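# Sort coloured parcels into matching trays with eight arms

## Task

Place every parcel inside the tray that shares its colour, lying flat on that tray's floor.

## Robot and tools

Team and robots: eight identical i2rt Big YAM arms, named arm1 to arm8. Each has six joints, a two-finger gripper and a wrist camera (armN_cam_wrist). There are also eight fixed room cameras, cam_arm1 to cam_arm8, none of them carried by a robot. Each arm's foot (base_link) has a calibrated pose in the scene frame and faces along its own +x. The feet sit at about z 0.75 to 0.82 along two rows: arm1 to arm4 near y -0.61 and arm5 to arm8 near y +0.63. The table tops under the arms are at z=+0.720. A hand reaches about 1.0 m from the joint1 axis.

Frame: there is one shared scene frame in metres. Its origin is on the floor and +z points up. The 'hand' point lies between the finger pads, about 1 cm behind the tips. The fingers point along the hand's +z and open along its y axis. hand_target is the hand pose that the joint targets now held would give. The printed hand pose can be off, more so at long reach, and a hand often settles a centimetre or more from where it was sent.

move: this runs one action. Each robot gets its own object under its name (arm1 to arm8); a robot left out gets no new command. Within a robot's object:
- joints: absolute targets by name. joint1_rad from -2.879 to 2.879 turns the arm about its foot, positive counter-clockwise seen from above, and 0 faces along the foot's +x. joint2_rad from 0 to 3.141 is the shoulder: 0 points the upper arm backward, and larger values swing it up and forward. joint3_rad from 0 to 3.019 is the elbow: 0 folds it, larger opens it. joint4_rad from -1.692 to 1.57 pitches the hand, positive tips the fingers up. joint5_rad from -1.57 to 1.57 swings the hand sideways, positive to the arm's right. joint6_rad from -2.094 to 2.094 rolls the hand, positive clockwise seen from behind. gripper_m from 0 to 0.093 is the fingertip gap in metres. The 'done' tolerances are ±0.045, 0.14, 0.09, 0.055, 0.03, 0.035 rad and ±0.003 m.
- target: an absolute hand pose given as one list of 7 numbers, [x, y, z, qw, qx, qy, qz]. Position is in metres and orientation is a wxyz quaternion, both in the scene frame, in the same format the 'hand' line prints. The hand follows a straight path from its hand_target toward it. When target is given, joints may hold only gripper_m.
- speed: the path's top speed in m/s, from 0.002 to 0.5, default 0.25. It is allowed only together with target. Turning is capped at twice this number in rad/s.
Every motion in one action starts at the same moment. All hand paths in an action finish together, paced by the slowest one. A path lasts 0.5 to 10 s, and no action runs past 15 s. At each step the controller clips the commanded pose to within 100 mm and 20 degrees of the measured hand, then solves for the joints, giving position priority. Paths do not avoid obstacles or other arms, and a hand may overshoot its speed, especially when the arm is nearly straight.

cameras (in move and wait): a list of camera names, or 'all'. If it is left out or null you get all cameras; an empty list gives none. An unknown name makes the call invalid. Each returned image is that camera's newest frame.

wait: seconds from 0 to 10 with no new command; it returns the state and images. zoom_image: camera plus region [x0, y0, x1, y1] in image pixels, origin at the top left, at most 504x504. It works only on cameras included in the latest images. finished_scene: takes scene (1 or 2), ends the scene for good, and begins the next one, whose task appears in the result.

Result lines: each robot's state includes joint_positions, Joint velocities (rad/s, the gripper in m/s; 'within noise' means at rest), joint torques, hand and hand_target. The 'move' line gives, for each arm sent a motion, 'done' or its worst status word. 'as last shown' lists robots this action did not name; their status reads 'not commanded' and their other lines repeat earlier values. 'pictures' gives the order of the images.
Status words:
- off_target: the joint stopped away from its target and may still be pushing.
- time_out: the joint could not finish, and each joint now holds a nearby target and keeps pushing; on_its_own lists any not yet there. Sending the reported position relieves the push.
- 'joint command not followed' / 'pose unreachable': the self- and arm-collision check held back the targets, and the arm may keep trying them.
- not_followed: a held-back target at the end of the action.
In on_its_own, 'held at' is a target, not a reading.
Torques: the sign is positive toward larger joint values. Values include gravity and per-arm offsets. Numbers 3 and 4 wrap at ±28 N m.

Gripper: closed on nothing it reads 0.000 to 0.002. Gripping a hard part at full force, it reads up to 0.005 narrower than the part. Commanding about 0.005 below the reading at first contact gives full force, about 50 to 64 N per pad. To release, command well above the reading.

Hazards: a hard press between two robots ends the scene, and the collision check may act too late; fingers, housings and wrist cameras of different arms can still meet. Knocking objects out of the work area ends the scene. Avoid drops, releasing moving parcels, slamming, and hard pushing. An arm does not stop when it touches something. Holding loads, stretching out, or pushing at unreachable poses heats motors. MOTOR HOT appears at 85 °C; at 100 °C an OVER-TEMPERATURE FAULT drops the arm for 30 to 60 s or more, and blocked keys report limit_stop_at_motor_heat, so resend them. Loose objects may occasionally be nudged by outside pushes. If a move or wait is refused, or a stop interrupts it, the remaining move, wait and finished_scene calls in that reply are skipped. The scene keeps running while you think, and arms hold their last command. Parcels must stay flat in their trays without support before finished_scene.

Each tool is called after "Emit:" by a JSON object that holds its "method" and its "body", one argument or row to a line.

## Session

Emit:
{"method": "move", "body": {
  "cameras": ["cam_arm1","cam_arm2","cam_arm3","cam_arm4","cam_arm5","cam_arm6","cam_arm7","cam_arm8"]
}}

Scene clock: 0.00 s.
Joint torques (N m): no reading
Heat: arm1: hottest joint1_rad 32 °C; arm2: hottest joint2_rad 29 °C; arm3: hottest joint1_rad 31 °C; arm4: hottest gripper 32 °C; arm5: hottest joint6_rad 30 °C; arm6: hottest joint2_rad 30 °C; arm7: hottest joint5_rad 29 °C; arm8: hottest joint1_rad 31 °C.
Joint velocities: within noise
arm1.joint_positions: joint1_rad=-0.028 joint2_rad=+0.521 joint3_rad=+1.431 joint4_rad=-1.508 joint5_rad=+0.032 joint6_rad=-0.133 gripper_m=+0.09396
arm1.joint_status: not commanded
arm1.hand: x=-2.0073 y=-0.6778 z=+1.3083 quat_wxyz=(-0.446, -0.145, -0.870, +0.152) (m; scene frame)
arm1.hand_target: x=-2.0101 y=-0.6764 z=+1.3161 quat_wxyz=(-0.454, -0.145, -0.865, +0.155) (m; scene frame)
arm1.hand_status: not commanded
arm2.joint_positions: joint1_rad=+0.020 joint2_rad=+0.528 joint3_rad=+1.425 joint4_rad=-1.340 joint5_rad=+0.175 joint6_rad=+0.036 gripper_m=+0.09396
arm2.joint_status: not commanded
arm2.hand: x=-0.9859 y=-0.4872 z=+1.3715 quat_wxyz=(-0.230, +0.778, -0.324, -0.487) (m; scene frame)
arm2.hand_target: x=-0.9833 y=-0.4891 z=+1.3817 quat_wxyz=(-0.232, +0.772, -0.322, -0.497) (m; scene frame)
arm2.hand_status: not commanded
arm3.joint_positions: joint1_rad=+0.084 joint2_rad=+0.623 joint3_rad=+1.443 joint4_rad=-1.225 joint5_rad=+0.214 joint6_rad=-0.288 gripper_m=+0.09396
arm3.joint_status: not commanded
arm3.hand: x=+0.2458 y=-0.4641 z=+1.3420 quat_wxyz=(-0.302, +0.818, -0.155, -0.465) (m; scene frame)
arm3.hand_target: x=+0.2487 y=-0.4659 z=+1.3553 quat_wxyz=(-0.306, +0.809, -0.155, -0.477) (m; scene frame)
arm3.hand_status: not commanded
arm4.joint_positions: joint1_rad=+0.299 joint2_rad=+0.615 joint3_rad=+1.406 joint4_rad=-1.263 joint5_rad=-0.166 joint6_rad=-0.115 gripper_m=+0.09396
arm4.joint_status: not commanded
arm4.hand: x=+1.7423 y=-0.3720 z=+1.3161 quat_wxyz=(-0.394, +0.570, -0.636, -0.340) (m; scene frame)
arm4.hand_target: x=+1.7413 y=-0.3753 z=+1.3284 quat_wxyz=(-0.404, +0.566, -0.630, -0.346) (m; scene frame)
arm4.hand_status: not commanded
arm5.joint_positions: joint1_rad=-0.422 joint2_rad=+0.625 joint3_rad=+1.427 joint4_rad=-1.371 joint5_rad=+0.120 joint6_rad=-0.097 gripper_m=+0.09396
arm5.joint_status: not commanded
arm5.hand: x=+2.0004 y=+0.7998 z=+1.3402 quat_wxyz=(-0.234, +0.830, -0.279, -0.422) (m; scene frame)
arm5.hand_target: x=+2.0022 y=+0.7982 z=+1.3527 quat_wxyz=(-0.238, +0.823, -0.277, -0.434) (m; scene frame)
arm5.hand_status: not commanded
arm6.joint_positions: joint1_rad=+0.075 joint2_rad=+0.549 joint3_rad=+1.411 joint4_rad=-1.315 joint5_rad=-0.143 joint6_rad=+0.201 gripper_m=+0.09396
arm6.joint_status: not commanded
arm6.hand: x=+1.0364 y=+0.5443 z=+1.3862 quat_wxyz=(-0.531, -0.272, -0.802, +0.030) (m; scene frame)
arm6.hand_target: x=+1.0336 y=+0.5460 z=+1.3993 quat_wxyz=(-0.544, -0.268, -0.794, +0.033) (m; scene frame)
arm6.hand_status: not commanded
arm7.joint_positions: joint1_rad=-0.146 joint2_rad=+0.496 joint3_rad=+1.379 joint4_rad=-1.460 joint5_rad=-0.022 joint6_rad=+0.046 gripper_m=+0.09396
arm7.joint_status: not commanded
arm7.hand: x=-0.3012 y=+0.4957 z=+1.3304 quat_wxyz=(-0.447, -0.351, -0.807, +0.162) (m; scene frame)
arm7.hand_target: x=-0.3031 y=+0.4977 z=+1.3404 quat_wxyz=(-0.457, -0.348, -0.801, +0.166) (m; scene frame)
arm7.hand_status: not commanded
arm8.joint_positions: joint1_rad=-0.237 joint2_rad=+0.447 joint3_rad=+1.428 joint4_rad=-1.458 joint5_rad=-0.190 joint6_rad=-0.420 gripper_m=+0.09396
arm8.joint_status: not commanded
arm8.hand: x=-1.7428 y=+0.5401 z=+1.3190 quat_wxyz=(-0.160, -0.687, -0.503, +0.499) (m; scene frame)
arm8.hand_target: x=-1.7406 y=+0.5420 z=+1.3271 quat_wxyz=(-0.161, -0.682, -0.500, +0.508) (m; scene frame)
arm8.hand_status: not commanded
pictures: cam_arm1, cam_arm2, cam_arm3, cam_arm4, cam_arm5, cam_arm6, cam_arm7, cam_arm8

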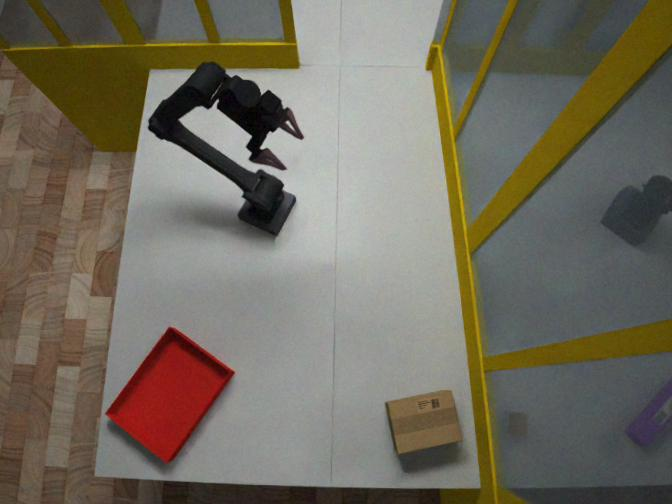

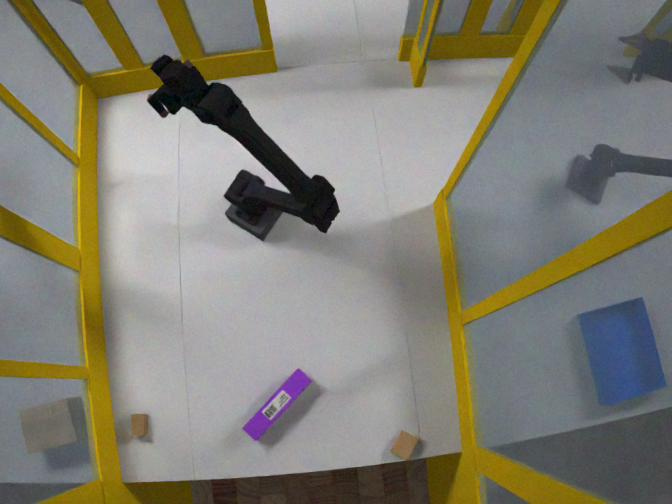

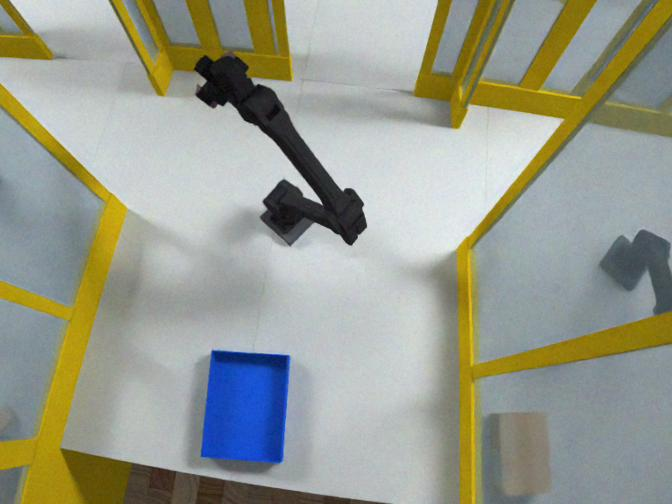

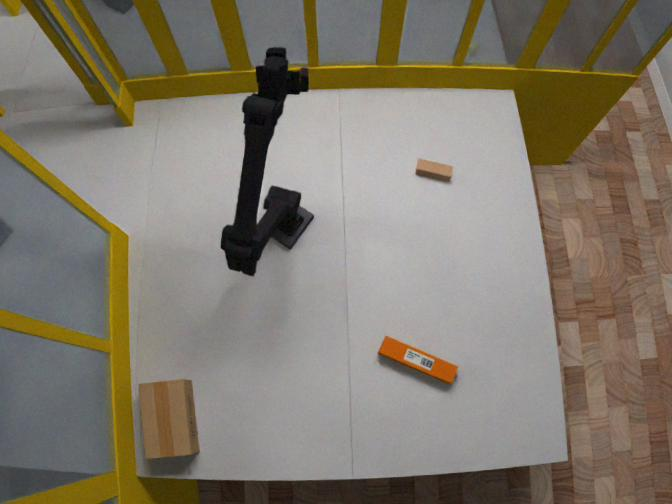

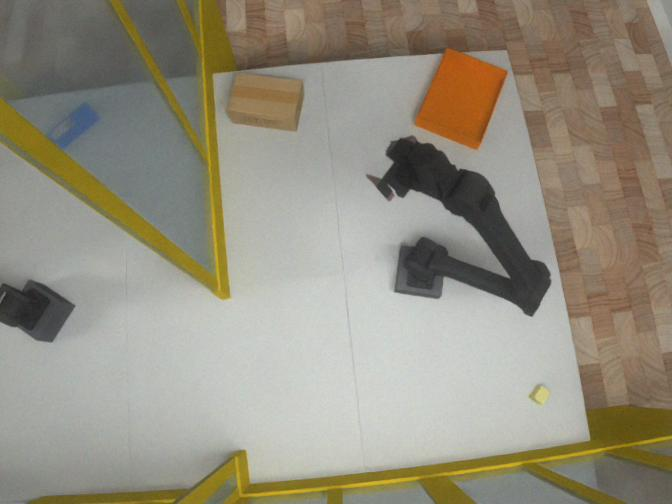

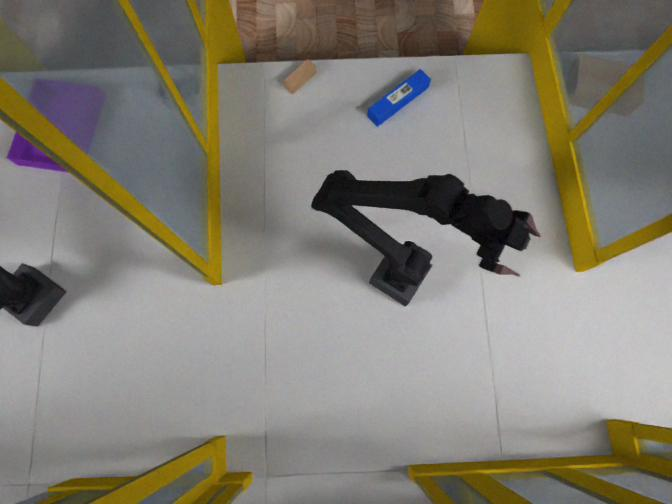

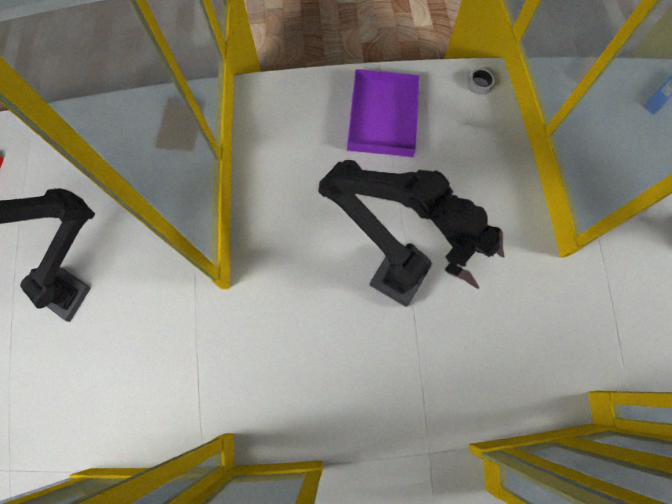

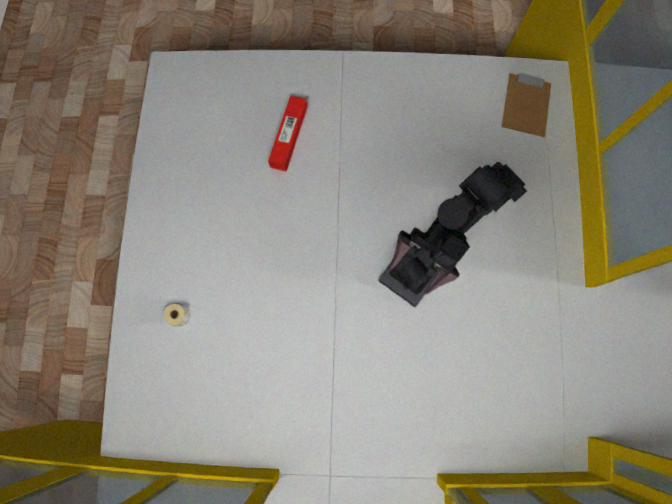

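Emit:
{"method": "move", "body": {
  "arm8": {"joints":{"joint1_rad":-1.831,"joint5_rad":0,"joint6_rad":0}},
  "arm2": {"joints":{"joint1_rad":2.248,"joint5_rad":0,"joint6_rad":0}},
  "arm6": {"joints":{"joint1_rad":2.119,"joint5_rad":0,"joint6_rad":0}},
  "arm4": {"joints":{"joint1_rad":-1.817,"joint5_rad":0,"joint6_rad":0}},
  "arm1": {"joints":{"joint1_rad":1.468,"joint5_rad":0,"joint6_rad":0}},
  "arm7": {"joints":{"joint1_rad":-1.055,"joint5_rad":0,"joint6_rad":0}},
  "arm3": {"joints":{"joint1_rad":-2.134,"joint5_rad":0,"joint6_rad":0}},
  "arm5": {"joints":{"joint1_rad":0.673,"joint5_rad":0,"joint6_rad":0}},
  "cameras": ["cam_arm4"]
}}

Emit:
{"method": "move", "body": {
  "arm8": {"target":[-2.078,1.146,0.92,0,-0.647,0.763,0],"speed":0.3},
  "arm2": {"target":[-0.842,-1.278,0.92,0,0.9317,0.3633,0],"speed":0.3},
  "arm6": {"target":[0.902,1.385,0.92,0,-0.3214,0.9469,0],"speed":0.3},
  "arm4": {"target":[2.141,-1.144,0.92,0,0.2054,0.9787,0],"speed":0.3},
  "cameras": ["arm8_cam_wrist","arm2_cam_wrist","arm6_cam_wrist","arm4_cam_wrist"]
}}

Scene clock: 133.33 s.
Joint torques (N m): arm1=[2.26 3.96 7.95 1.72 0.02 0.08] | arm2=[0.73 3.72 8.13 2.19 -0.08 -0.2] | arm3=[-1.61 0.91 9.89 1.69 -0.24 0.12] | arm4=[-1.44 2.37 10.8 1.96 -0.06 0.11] | arm5=[-0.32 3.02 7.45 1.85 -0.22 0.03] | arm6=[0.03 3.66 9.13 1.73 0.1 -0.17] | arm7=[-1.03 2.26 9.78 1.47 0.03 0.03] | arm8=[1.2 6.18 8.54 1.42 -0.03 0.03]
Heat: arm1: hottest joint1_rad 31 °C; arm2: hottest joint3_rad 34 °C; arm3: hottest joint1_rad 30 °C; arm4: hottest joint3_rad 41 °C; arm5: hottest joint3_rad 34 °C; arm6: hottest joint3_rad 31 °C; arm7: hottest joint3_rad 38 °C; arm8: hottest joint1_rad 30 °C.
move: arm1 done; arm2 done; arm3 done; arm4 done; arm5 done; arm6 done; arm7 done; arm8 done
Joint velocities: within noise
arm1.joint_positions: joint1_rad=+1.455 joint2_rad=+0.521 joint3_rad=+1.431 joint4_rad=-1.508 joint5_rad=+0.001 joint6_rad=-0.008 gripper_m=+0.09398
arm1.joint_status: all done
arm1.hand: x=-2.0678 y=-0.4594 z=+1.3058 quat_wxyz=(-0.407, +0.441, -0.768, -0.224) (m; scene frame)
arm1.hand_target: x=-2.0714 y=-0.4607 z=+1.3136 quat_wxyz=(-0.412, +0.441, -0.763, -0.233) (m; scene frame)
arm1.hand_status: not commanded
arm2.joint_positions: joint1_rad=+2.241 joint2_rad=+0.528 joint3_rad=+1.425 joint4_rad=-1.340 joint5_rad=+0.002 joint6_rad=+0.014 gripper_m=+0.09398
arm2.joint_status: all done
arm2.hand: x=-0.8530 y=-0.8132 z=+1.3700 quat_wxyz=(+0.381, +0.600, +0.596, -0.374) (m; scene frame)
arm2.hand_target: x=-0.8514 y=-0.8100 z=+1.3802 quat_wxyz=(+0.388, +0.588, +0.598, -0.382) (m; scene frame)
arm2.hand_status: not commanded
arm3.joint_positions: joint1_rad=-2.121 joint2_rad=+0.623 joint3_rad=+1.443 joint4_rad=-1.225 joint5_rad=+0.004 joint6_rad=-0.016 gripper_m=+0.09398
arm3.joint_status: all done
arm3.hand: x=+0.6530 y=-0.5202 z=+1.3424 quat_wxyz=(-0.543, +0.174, -0.814, -0.108) (m; scene frame)
arm3.hand_target: x=+0.6509 y=-0.5240 z=+1.3558 quat_wxyz=(-0.555, +0.162, -0.808, -0.113) (m; scene frame)
arm3.hand_status: not commanded
arm4.joint_positions: joint1_rad=-1.801 joint2_rad=+0.615 joint3_rad=+1.406 joint4_rad=-1.263 joint5_rad=+0.000 joint6_rad=-0.007 gripper_m=+0.09398
arm4.joint_status: all done
arm4.hand: x=+1.8522 y=-0.7858 z=+1.3178 quat_wxyz=(-0.472, -0.345, -0.780, +0.223) (m; scene frame)
arm4.hand_target: x=+1.8471 y=-0.7856 z=+1.3301 quat_wxyz=(-0.482, -0.351, -0.769, +0.230) (m; scene frame)
arm4.hand_status: not commanded
arm5.joint_positions: joint1_rad=+0.666 joint2_rad=+0.625 joint3_rad=+1.427 joint4_rad=-1.371 joint5_rad=+0.001 joint6_rad=-0.010 gripper_m=+0.09397
arm5.joint_status: all done
arm5.hand: x=+1.9535 y=+0.5518 z=+1.3379 quat_wxyz=(+0.091, +0.860, +0.182, -0.468) (m; scene frame)
arm5.hand_target: x=+1.9563 y=+0.5511 z=+1.3504 quat_wxyz=(+0.098, +0.853, +0.179, -0.480) (m; scene frame)
arm5.hand_status: not commanded
arm6.joint_positions: joint1_rad=+2.110 joint2_rad=+0.549 joint3_rad=+1.411 joint4_rad=-1.315 joint5_rad=-0.002 joint6_rad=+0.007 gripper_m=+0.09398
arm6.joint_status: all done
arm6.hand: x=+0.8667 y=+0.8318 z=+1.3855 quat_wxyz=(-0.388, +0.574, -0.624, -0.362) (m; scene frame)
arm6.hand_target: x=+0.8649 y=+0.8287 z=+1.3986 quat_wxyz=(-0.397, +0.573, -0.614, -0.371) (m; scene frame)
arm6.hand_status: not commanded
arm7.joint_positions: joint1_rad=-1.046 joint2_rad=+0.496 joint3_rad=+1.379 joint4_rad=-1.460 joint5_rad=-0.002 joint6_rad=+0.009 gripper_m=+0.09397
arm7.joint_status: all done
arm7.hand: x=-0.4430 y=+0.4449 z=+1.3303 quat_wxyz=(-0.318, -0.659, -0.583, +0.353) (m; scene frame)
arm7.hand_target: x=-0.4446 y=+0.4478 z=+1.3403 quat_wxyz=(-0.322, -0.655, -0.578, +0.365) (m; scene frame)
arm7.hand_status: not commanded
arm8.joint_positions: joint1_rad=-1.824 joint2_rad=+0.447 joint3_rad=+1.428 joint4_rad=-1.458 joint5_rad=-0.002 joint6_rad=-0.008 gripper_m=+0.09398
arm8.joint_status: all done
arm8.hand: x=-1.7529 y=+0.7624 z=+1.3173 quat_wxyz=(+0.217, -0.778, +0.352, +0.472) (m; scene frame)
arm8.hand_target: x=-1.7500 y=+0.7611 z=+1.3255 quat_wxyz=(+0.222, -0.770, +0.356, +0.480) (m; scene frame)
arm8.hand_status: not commanded
pictures: cam_arm4

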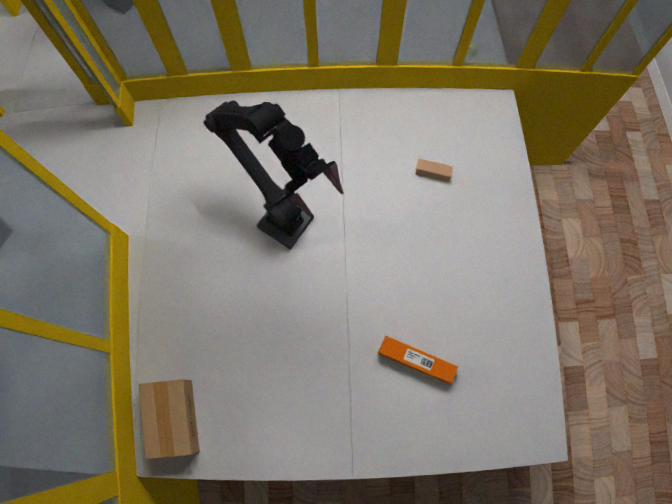

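Scene clock: 137.37 s.
Joint torques (N m): arm1=[2.26 4.42 7.95 1.7 0.01 0.07] | arm2=[-0.15 -23.82 11.9 0.06 -0.07 0.09] | arm3=[-1.55 1.03 9.94 1.7 -0.25 0.12] | arm4=[0.85 -18.32 15.31 -0.25 -0.02 -0.04] | arm5=[0.26 3.02 7.54 1.88 -0.18 0.04] | arm6=[-1.38 -19.43 12.9 -0.21 0.04 0] | arm7=[-1.14 2.26 9.81 1.46 0.03 0.03] | arm8=[1.32 -19.78 14.12 -0.59 -0.13 0.04]
Heat: arm1: hottest joint1_rad 31 °C; arm2: hottest joint3_rad 34 °C; arm3: hottest joint1_rad 30 °C; arm4: hottest joint3_rad 41 °C; arm5: hottest joint3_rad 34 °C; arm6: hottest joint3_rad 31 °C; arm7: hottest joint3_rad 38 °C; arm8: hottest joint3_rad 31 °C.
move: arm2 off_target; arm4 off_target; arm6 off_target; arm8 off_target
Joint velocities: within noise
arm1, arm3, arm5, arm7: as last shown
arm1.joint_positions: joint1_rad=+1.456 joint2_rad=+0.521 joint3_rad=+1.431 joint4_rad=-1.508 joint5_rad=+0.001 joint6_rad=-0.008 gripper_m=+0.09398
arm1.hand_target: x=-2.0714 y=-0.4607 z=+1.3136 quat_wxyz=(-0.412, +0.441, -0.762, -0.233) (m; scene frame)
arm2.joint_positions: joint1_rad=+2.255 joint2_rad=+2.106 joint3_rad=+1.928 joint4_rad=-1.425 joint5_rad=+0.003 joint6_rad=+0.831 gripper_m=+0.09398
arm2.joint_status: not commanded
arm2.hand: x=-0.8399 y=-1.2642 z=+0.9048 quat_wxyz=(-0.016, +0.928, +0.372, +0.004) (m; scene frame)
arm2.hand_target: x=-0.8421 y=-1.2771 z=+0.9201 quat_wxyz=(+0.000, +0.932, +0.363, +0.000) (m; scene frame)
arm2.hand_status: off_target (0.021 m and 2.2 deg from the pose sent, 0.647 m and 78.4 deg at the start)
arm3.hand: x=+0.6531 y=-0.5203 z=+1.3424 quat_wxyz=(-0.543, +0.174, -0.814, -0.108) (m; scene frame)
arm4.joint_positions: joint1_rad=-1.839 joint2_rad=+2.243 joint3_rad=+2.302 joint4_rad=-1.652 joint5_rad=-0.018 joint6_rad=-0.450 gripper_m=+0.09398
arm4.joint_status: not commanded
arm4.hand: x=+2.1256 y=-1.1405 z=+0.9151 quat_wxyz=(+0.008, -0.217, -0.976, -0.008) (m; scene frame)
arm4.hand_target: x=+2.1406 y=-1.1431 z=+0.9201 quat_wxyz=(-0.001, -0.205, -0.979, +0.001) (m; scene frame)
arm4.hand_status: off_target (0.017 m and 1.8 deg from the pose sent, 0.608 m and 66.9 deg at the start)
arm6.joint_positions: joint1_rad=+2.130 joint2_rad=+2.537 joint3_rad=+2.656 joint4_rad=-1.698 joint5_rad=+0.002 joint6_rad=+0.840 gripper_m=+0.09398
arm6.joint_status: not commanded
arm6.hand: x=+0.8949 y=+1.3762 z=+0.9069 quat_wxyz=(+0.001, +0.330, -0.944, +0.004) (m; scene frame)
arm6.hand_target: x=+0.9020 y=+1.3837 z=+0.9199 quat_wxyz=(-0.005, +0.321, -0.947, -0.013) (m; scene frame)
arm6.hand_status: off_target (0.017 m and 1.2 deg from the pose sent, 0.724 m and 78.3 deg at the start; a joint's target at an end of its range on 30 of 121 steps)
arm8.joint_positions: joint1_rad=-1.824 joint2_rad=+2.049 joint3_rad=+1.956 joint4_rad=-1.500 joint5_rad=+0.004 joint6_rad=+0.861 gripper_m=+0.09398
arm8.joint_status: not commanded
arm8.hand: x=-2.0724 y=+1.1341 z=+0.9113 quat_wxyz=(+0.002, -0.652, +0.758, -0.012) (m; scene frame)
arm8.hand_target: x=-2.0775 y=+1.1455 z=+0.9200 quat_wxyz=(+0.000, -0.647, +0.763, +0.000) (m; scene frame)
arm8.hand_status: off_target (0.016 m and 1.6 deg from the pose sent, 0.641 m and 78.9 deg at the start)
pictures: arm2_cam_wrist, arm4_cam_wrist, arm6_cam_wrist, arm8_cam_wrist
camera_calibration:
arm2_cam_wrist: T_world_to_cam=[[-0.687176, 0.725407, 0.0396814, 0.302802], [0.597274, 0.533012, 0.599301, 0.637718], [0.413586, 0.435526, -0.79954, 1.74197], [0, 0, 0, 1]] pos_world=[-0.89327, -1.31824, 0.998574]
arm4_cam_wrist: T_world_to_cam=[[-0.410555, -0.911836, -0.000134568, -0.169717], [-0.732391, 0.329672, 0.595751, 1.39235], [-0.543183, 0.244687, -0.803169, 2.29346], [0, 0, 0, 1]] pos_world=[2.19584, -1.17495, 1.01252]
arm6_cam_wrist: T_world_to_cam=[[0.628648, -0.777571, 0.0135697, 0.493775], [-0.639262, -0.506734, 0.578415, 0.750717], [-0.442883, -0.372294, -0.81563, 1.77264], [0, 0, 0, 1]] pos_world=[0.954565, 1.4243, 1.00489]
arm8_cam_wrist: T_world_to_cam=[[0.987958, -0.154446, 0.00927797, 2.21513], [-0.12893, -0.788621, 0.60121, 0.0835928], [-0.0855378, -0.595166, -0.799037, 1.34644], [0, 0, 0, 1]] pos_world=[-2.0625, 1.20939, 1.00504]

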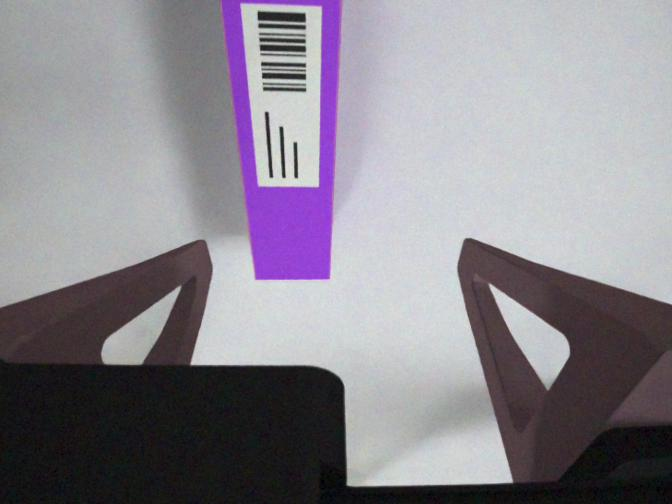

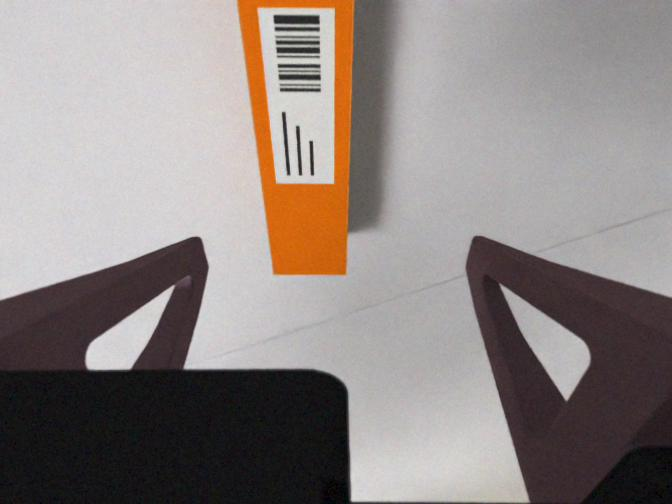

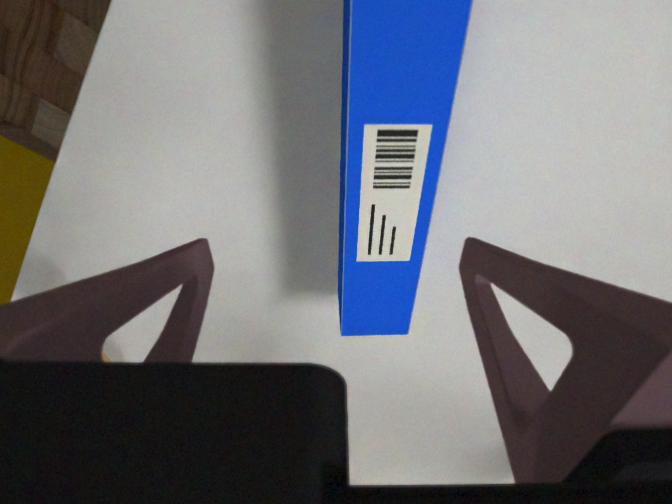

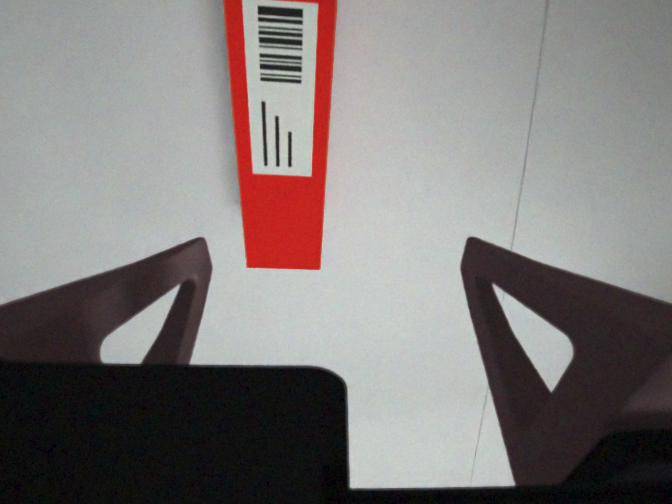

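Emit:
{"method": "move", "body": {
  "arm8": {"target":[-2.109,1.161,0.86,0,-0.624,0.781,0],"speed":0.2},
  "arm2": {"target":[-0.826,-1.297,0.86,0,0.934,0.356,0],"speed":0.2},
  "arm6": {"target":[0.883,1.317,0.86,0,-0.328,0.9446,0],"speed":0.2},
  "arm4": {"target":[2.150,-1.130,0.86,0,0.2096,0.9778,0],"speed":0.2},
  "cameras": ["arm8_cam_wrist","arm2_cam_wrist","arm6_cam_wrist","arm4_cam_wrist","cam_arm6"]
}}

Scene clock: 182.23 s.
Joint torques (N m): arm1=[2.2 4.72 7.92 1.69 0.05 0.09] | arm2=[0.5 -25.17 11.54 0.81 -0.05 0.09] | arm3=[-1.73 0.97 9.94 1.7 -0.25 0.12] | arm4=[0.62 -19.55 9.84 0.73 -0.02 0.11] | arm5=[0.09 3.02 7.39 1.87 -0.17 0.04] | arm6=[0.15 -20.89 8.1 0.44 0.08 0] | arm7=[-1.03 2.43 9.8 1.46 0.03 0.03] | arm8=[2.37 -21.6 13.9 0.01 -0.11 0.04]
Heat: arm1: hottest joint1_rad 31 °C; arm2: hottest joint3_rad 36 °C; arm3: hottest joint1_rad 30 °C; arm4: hottest joint3_rad 43 °C; arm5: hottest joint3_rad 34 °C; arm6: hottest joint3_rad 34 °C; arm7: hottest joint3_rad 39 °C; arm8: hottest joint3_rad 39 °C.
move: arm2 off_target; arm4 off_target; arm6 off_target; arm8 off_target
Joint velocities: within noise
arm1, arm3, arm5, arm7: as last shown
arm2.joint_positions: joint1_rad=+2.270 joint2_rad=+2.204 joint3_rad=+1.930 joint4_rad=-1.355 joint5_rad=+0.002 joint6_rad=+0.870 gripper_m=+0.09398
arm2.joint_status: not commanded
arm2.hand: x=-0.8295 y=-1.2764 z=+0.8433 quat_wxyz=(-0.029, +0.932, +0.361, +0.009) (m; scene frame)
arm2.hand_target: x=-0.8260 y=-1.2959 z=+0.8606 quat_wxyz=(+0.000, +0.934, +0.356, +0.000) (m; scene frame)
arm2.hand_status: off_target (0.027 m and 3.5 deg from the pose sent, 0.057 m and 2.8 deg at the start)
arm4.joint_positions: joint1_rad=-1.812 joint2_rad=+2.243 joint3_rad=+2.183 joint4_rad=-1.507 joint5_rad=-0.018 joint6_rad=-0.434 gripper_m=+0.09398
arm4.joint_status: not commanded
arm4.hand: x=+2.1430 y=-1.1341 z=+0.8694 quat_wxyz=(-0.002, -0.211, -0.977, +0.000) (m; scene frame)
arm4.hand_target: x=+2.1498 y=-1.1300 z=+0.8602 quat_wxyz=(+0.000, -0.210, -0.978, +0.000) (m; scene frame)
arm4.hand_status: off_target (0.012 m and 0.3 deg from the pose sent, 0.061 m and 1.5 deg at the start)
arm6.joint_positions: joint1_rad=+2.132 joint2_rad=+2.302 joint3_rad=+2.036 joint4_rad=-1.350 joint5_rad=+0.000 joint6_rad=+0.846 gripper_m=+0.09398
arm6.joint_status: not commanded
arm6.hand: x=+0.8891 y=+1.3098 z=+0.8381 quat_wxyz=(+0.009, +0.328, -0.944, +0.021) (m; scene frame)
arm6.hand_target: x=+0.8831 y=+1.3166 z=+0.8599 quat_wxyz=(+0.000, +0.328, -0.945, +0.000) (m; scene frame)
arm6.hand_status: off_target (0.024 m and 2.6 deg from the pose sent, 0.076 m and 0.5 deg at the start)
arm8.joint_positions: joint1_rad=-1.817 joint2_rad=+2.173 joint3_rad=+2.001 joint4_rad=-1.441 joint5_rad=+0.003 joint6_rad=+0.940 gripper_m=+0.09398
arm8.joint_status: not commanded
arm8.hand: x=-2.0936 y=+1.1515 z=+0.8500 quat_wxyz=(+0.002, -0.624, +0.781, -0.022) (m; scene frame)
arm8.hand_target: x=-2.1084 y=+1.1602 z=+0.8603 quat_wxyz=(+0.000, -0.624, +0.781, +0.000) (m; scene frame)
arm8.hand_status: off_target (0.021 m and 2.5 deg from the pose sent, 0.069 m and 4.4 deg at the start)
pictures: arm2_cam_wrist, arm4_cam_wrist, arm6_cam_wrist, arm8_cam_wrist, cam_arm6
camera_calibration:
arm2_cam_wrist: T_world_to_cam=[[-0.670039, 0.739932, 0.0595676, 0.337254], [0.610218, 0.503325, 0.611799, 0.63709], [0.422708, 0.446279, -0.788767, 1.70606], [0, 0, 0, 1]] pos_world=[-0.883955, -1.33159, 0.935823]
arm4_cam_wrist: T_world_to_cam=[[-0.400518, -0.916216, 0.0115541, -0.193447], [-0.745434, 0.333143, 0.577359, 1.47805], [-0.532834, 0.22263, -0.816409, 2.22903], [0, 0, 0, 1]] pos_world=[2.21201, -1.16589, 0.968668]
arm6_cam_wrist: T_world_to_cam=[[0.625156, -0.779439, 0.040667, 0.429509], [-0.639478, -0.481634, 0.599247, 0.703016], [-0.44749, -0.400629, -0.799531, 1.71703], [0, 0, 0, 1]] pos_world=[0.949408, 1.36127, 0.934074]
arm8_cam_wrist: T_world_to_cam=[[0.974023, -0.224933, 0.0261417, 2.27696], [-0.193852, -0.768578, 0.609679, -0.0347448], [-0.117045, -0.598909, -0.792217, 1.2385], [0, 0, 0, 1]] pos_world=[-2.07959, 1.22721, 0.942823]

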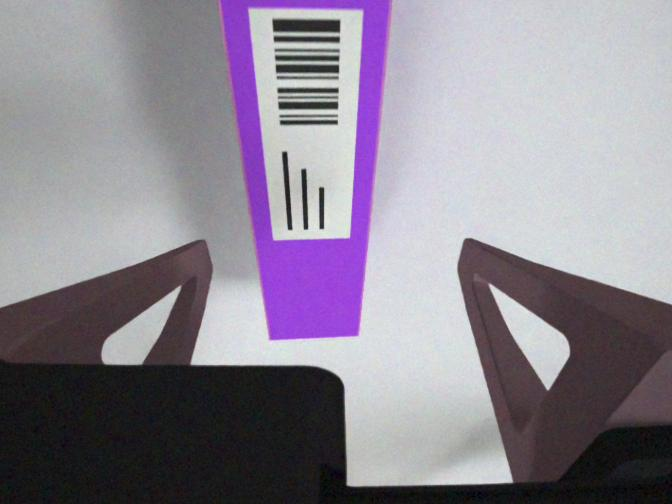

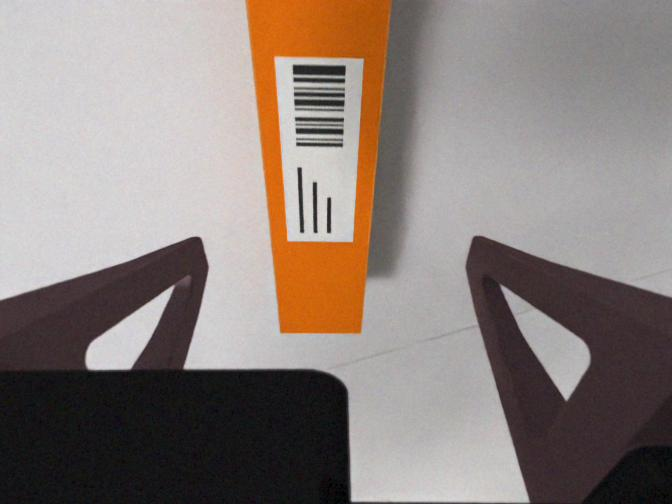

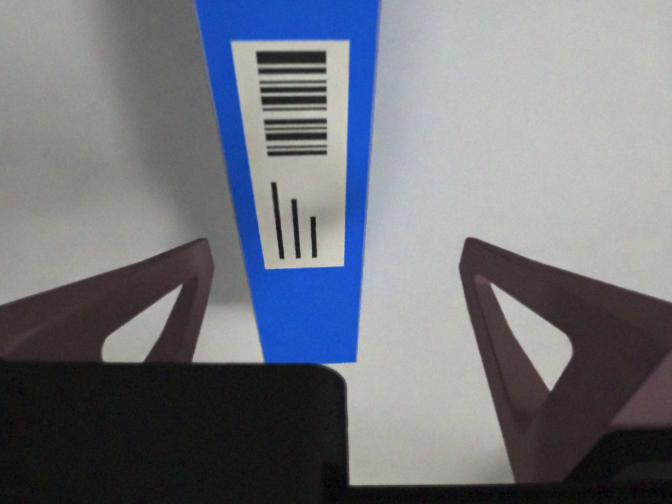

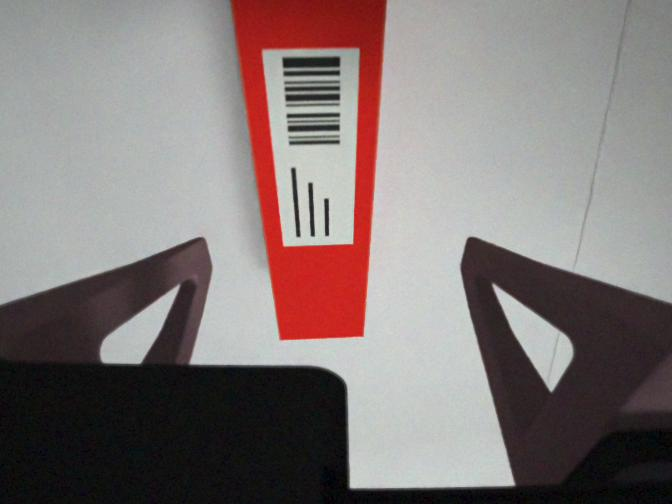

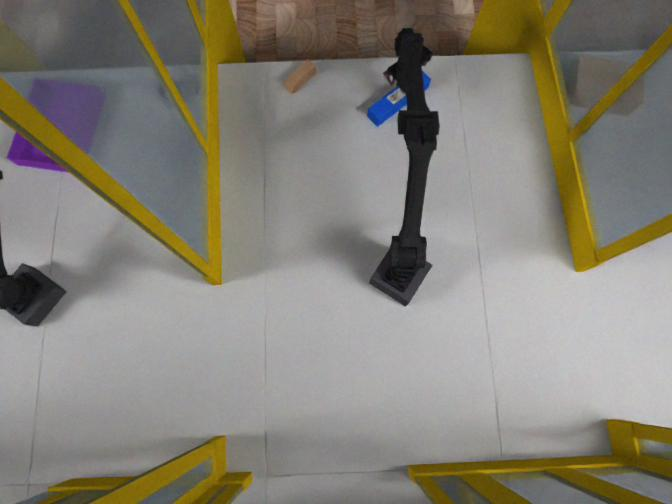

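Emit:
{"method": "move", "body": {
  "arm8": {"target":[-2.116,1.161,0.762,0,-0.624,0.781,0],"speed":0.12},
  "arm2": {"target":[-0.8215,-1.301,0.765,0,0.934,0.356,0],"speed":0.12},
  "arm6": {"target":[0.876,1.327,0.770,0,-0.328,0.9446,0],"speed":0.12},
  "arm4": {"target":[2.150,-1.129,0.754,0,0.2096,0.9778,0],"speed":0.12},
  "cameras": ["arm8_cam_wrist","arm2_cam_wrist","arm6_cam_wrist","arm4_cam_wrist"]
}}

Scene clock: 211.97 s.
Joint torques (N m): arm1=[2.32 4.54 7.94 1.66 0.04 0.11] | arm2=[0.79 -25.47 7.75 0.92 -0.03 0.09] | arm3=[-1.67 0.97 9.95 1.7 -0.25 0.12] | arm4=[0.97 -19.08 9.96 0.75 -0.03 0.12] | arm5=[-0.56 3.14 7.5 1.73 -0.19 0.06] | arm6=[0.15 -18.67 8.43 0.54 0.09 0] | arm7=[-1.08 2.37 9.77 1.47 0.03 0.03] | arm8=[2.61 -22.07 9.33 0.18 -0.1 0.04]
Heat: arm1: hottest joint3_rad 32 °C; arm2: hottest joint3_rad 40 °C; arm3: hottest joint1_rad 30 °C; arm4: hottest joint3_rad 42 °C; arm5: hottest joint3_rad 35 °C; arm6: hottest joint2_rad 35 °C; arm7: hottest joint3_rad 40 °C; arm8: hottest joint3_rad 41 °C.
move: arm2 done; arm4 off_target; arm6 done; arm8 off_target
Joint velocities: within noise
arm1, arm3, arm5, arm7: as last shown
arm2.joint_positions: joint1_rad=+2.273 joint2_rad=+2.303 joint3_rad=+1.905 joint4_rad=-1.179 joint5_rad=+0.002 joint6_rad=+0.876 gripper_m=+0.09398
arm2.joint_status: not commanded
arm2.hand: x=-0.8266 y=-1.2985 z=+0.7696 quat_wxyz=(-0.003, +0.933, +0.360, +0.000) (m; scene frame)
arm2.hand_target: x=-0.8215 y=-1.3010 z=+0.7651 quat_wxyz=(+0.000, +0.934, +0.356, +0.000) (m; scene frame)
arm2.hand_status: done (0.007 m and 0.6 deg from the pose sent, 0.082 m and 3.5 deg at the start)
arm4.joint_positions: joint1_rad=-1.812 joint2_rad=+2.299 joint3_rad=+2.013 joint4_rad=-1.276 joint5_rad=-0.018 joint6_rad=-0.431 gripper_m=+0.09398
arm4.joint_status: not commanded
arm4.hand: x=+2.1416 y=-1.1350 z=+0.7674 quat_wxyz=(-0.004, -0.213, -0.977, +0.001) (m; scene frame)
arm4.hand_target: x=+2.1496 y=-1.1288 z=+0.7542 quat_wxyz=(+0.000, -0.210, -0.978, +0.000) (m; scene frame)
arm4.hand_status: off_target (0.017 m and 0.6 deg from the pose sent, 0.116 m and 0.3 deg at the start)
arm6.joint_positions: joint1_rad=+2.142 joint2_rad=+2.383 joint3_rad=+1.998 joint4_rad=-1.203 joint5_rad=+0.000 joint6_rad=+0.857 gripper_m=+0.09398
arm6.joint_status: not commanded
arm6.hand: x=+0.8828 y=+1.3209 z=+0.7697 quat_wxyz=(+0.003, +0.328, -0.945, +0.008) (m; scene frame)
arm6.hand_target: x=+0.8759 y=+1.3268 z=+0.7700 quat_wxyz=(+0.000, +0.328, -0.945, +0.000) (m; scene frame)
arm6.hand_status: done (0.009 m and 0.9 deg from the pose sent, 0.071 m and 2.6 deg at the start)
arm7.joint_positions: joint1_rad=-1.046 joint2_rad=+0.496 joint3_rad=+1.379 joint4_rad=-1.460 joint5_rad=-0.002 joint6_rad=+0.008 gripper_m=+0.09397
arm8.joint_positions: joint1_rad=-1.810 joint2_rad=+2.256 joint3_rad=+1.941 joint4_rad=-1.250 joint5_rad=+0.003 joint6_rad=+0.948 gripper_m=+0.09398
arm8.joint_status: not commanded
arm8.hand: x=-2.1106 y=+1.1635 z=+0.7733 quat_wxyz=(+0.001, -0.624, +0.781, +0.002) (m; scene frame)
arm8.hand_target: x=-2.1159 y=+1.1608 z=+0.7622 quat_wxyz=(+0.000, -0.624, +0.781, +0.000) (m; scene frame)
arm8.hand_status: off_target (0.013 m and 0.3 deg from the pose sent, 0.091 m and 2.5 deg at the start)
pictures: arm2_cam_wrist, arm4_cam_wrist, arm6_cam_wrist, arm8_cam_wrist
camera_calibration:
arm2_cam_wrist: T_world_to_cam=[[-0.667576, 0.744301, 0.0189326, 0.398918], [0.610835, 0.532975, 0.585507, 0.750822], [0.425703, 0.402435, -0.810446, 1.6187], [0, 0, 0, 1]] pos_world=[-0.881407, -1.34851, 0.864707]
arm4_cam_wrist: T_world_to_cam=[[-0.403292, -0.914979, 0.0130182, -0.187361], [-0.745725, 0.336869, 0.574817, 1.54305], [-0.53033, 0.222111, -0.818179, 2.14058], [0, 0, 0, 1]] pos_world=[2.21035, -1.16668, 0.866845]
arm6_cam_wrist: T_world_to_cam=[[0.624504, -0.780785, 0.0192208, 0.463736], [-0.640926, -0.498265, 0.583906, 0.78041], [-0.446328, -0.37697, -0.811594, 1.64096], [0, 0, 0, 1]] pos_world=[0.942988, 1.36952, 0.867198]
arm8_cam_wrist: T_world_to_cam=[[0.974141, -0.225574, -0.0128716, 2.32942], [-0.175211, -0.790161, 0.587322, 0.099633], [-0.142655, -0.569879, -0.809251, 1.10827], [0, 0, 0, 1]] pos_world=[-2.09363, 1.23576, 0.868333]

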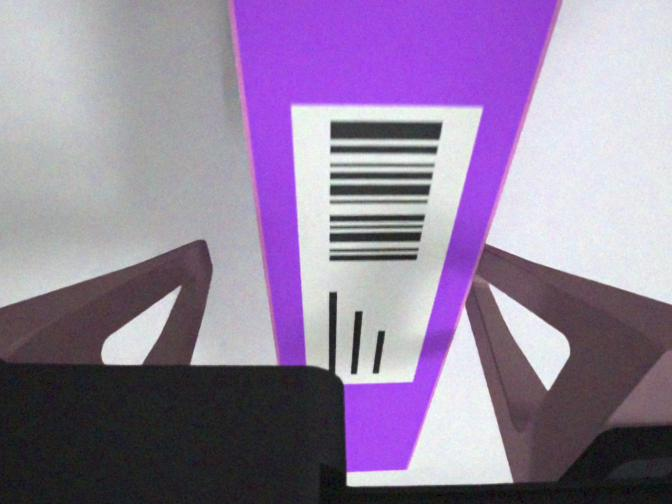

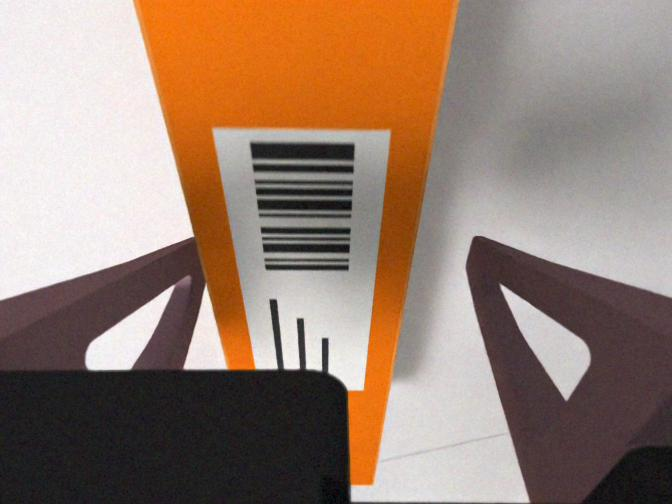

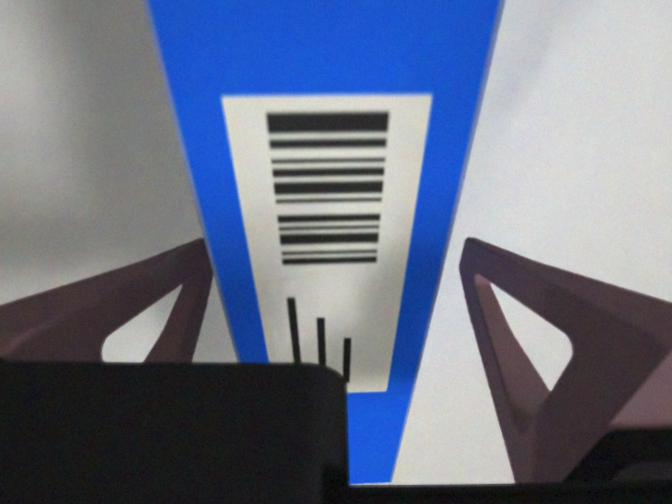

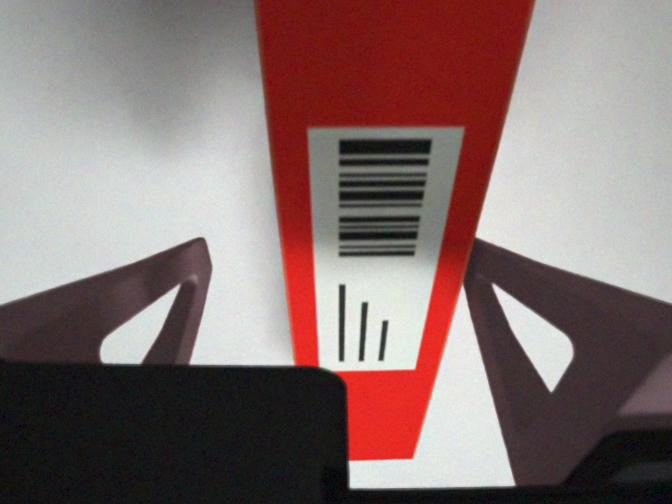

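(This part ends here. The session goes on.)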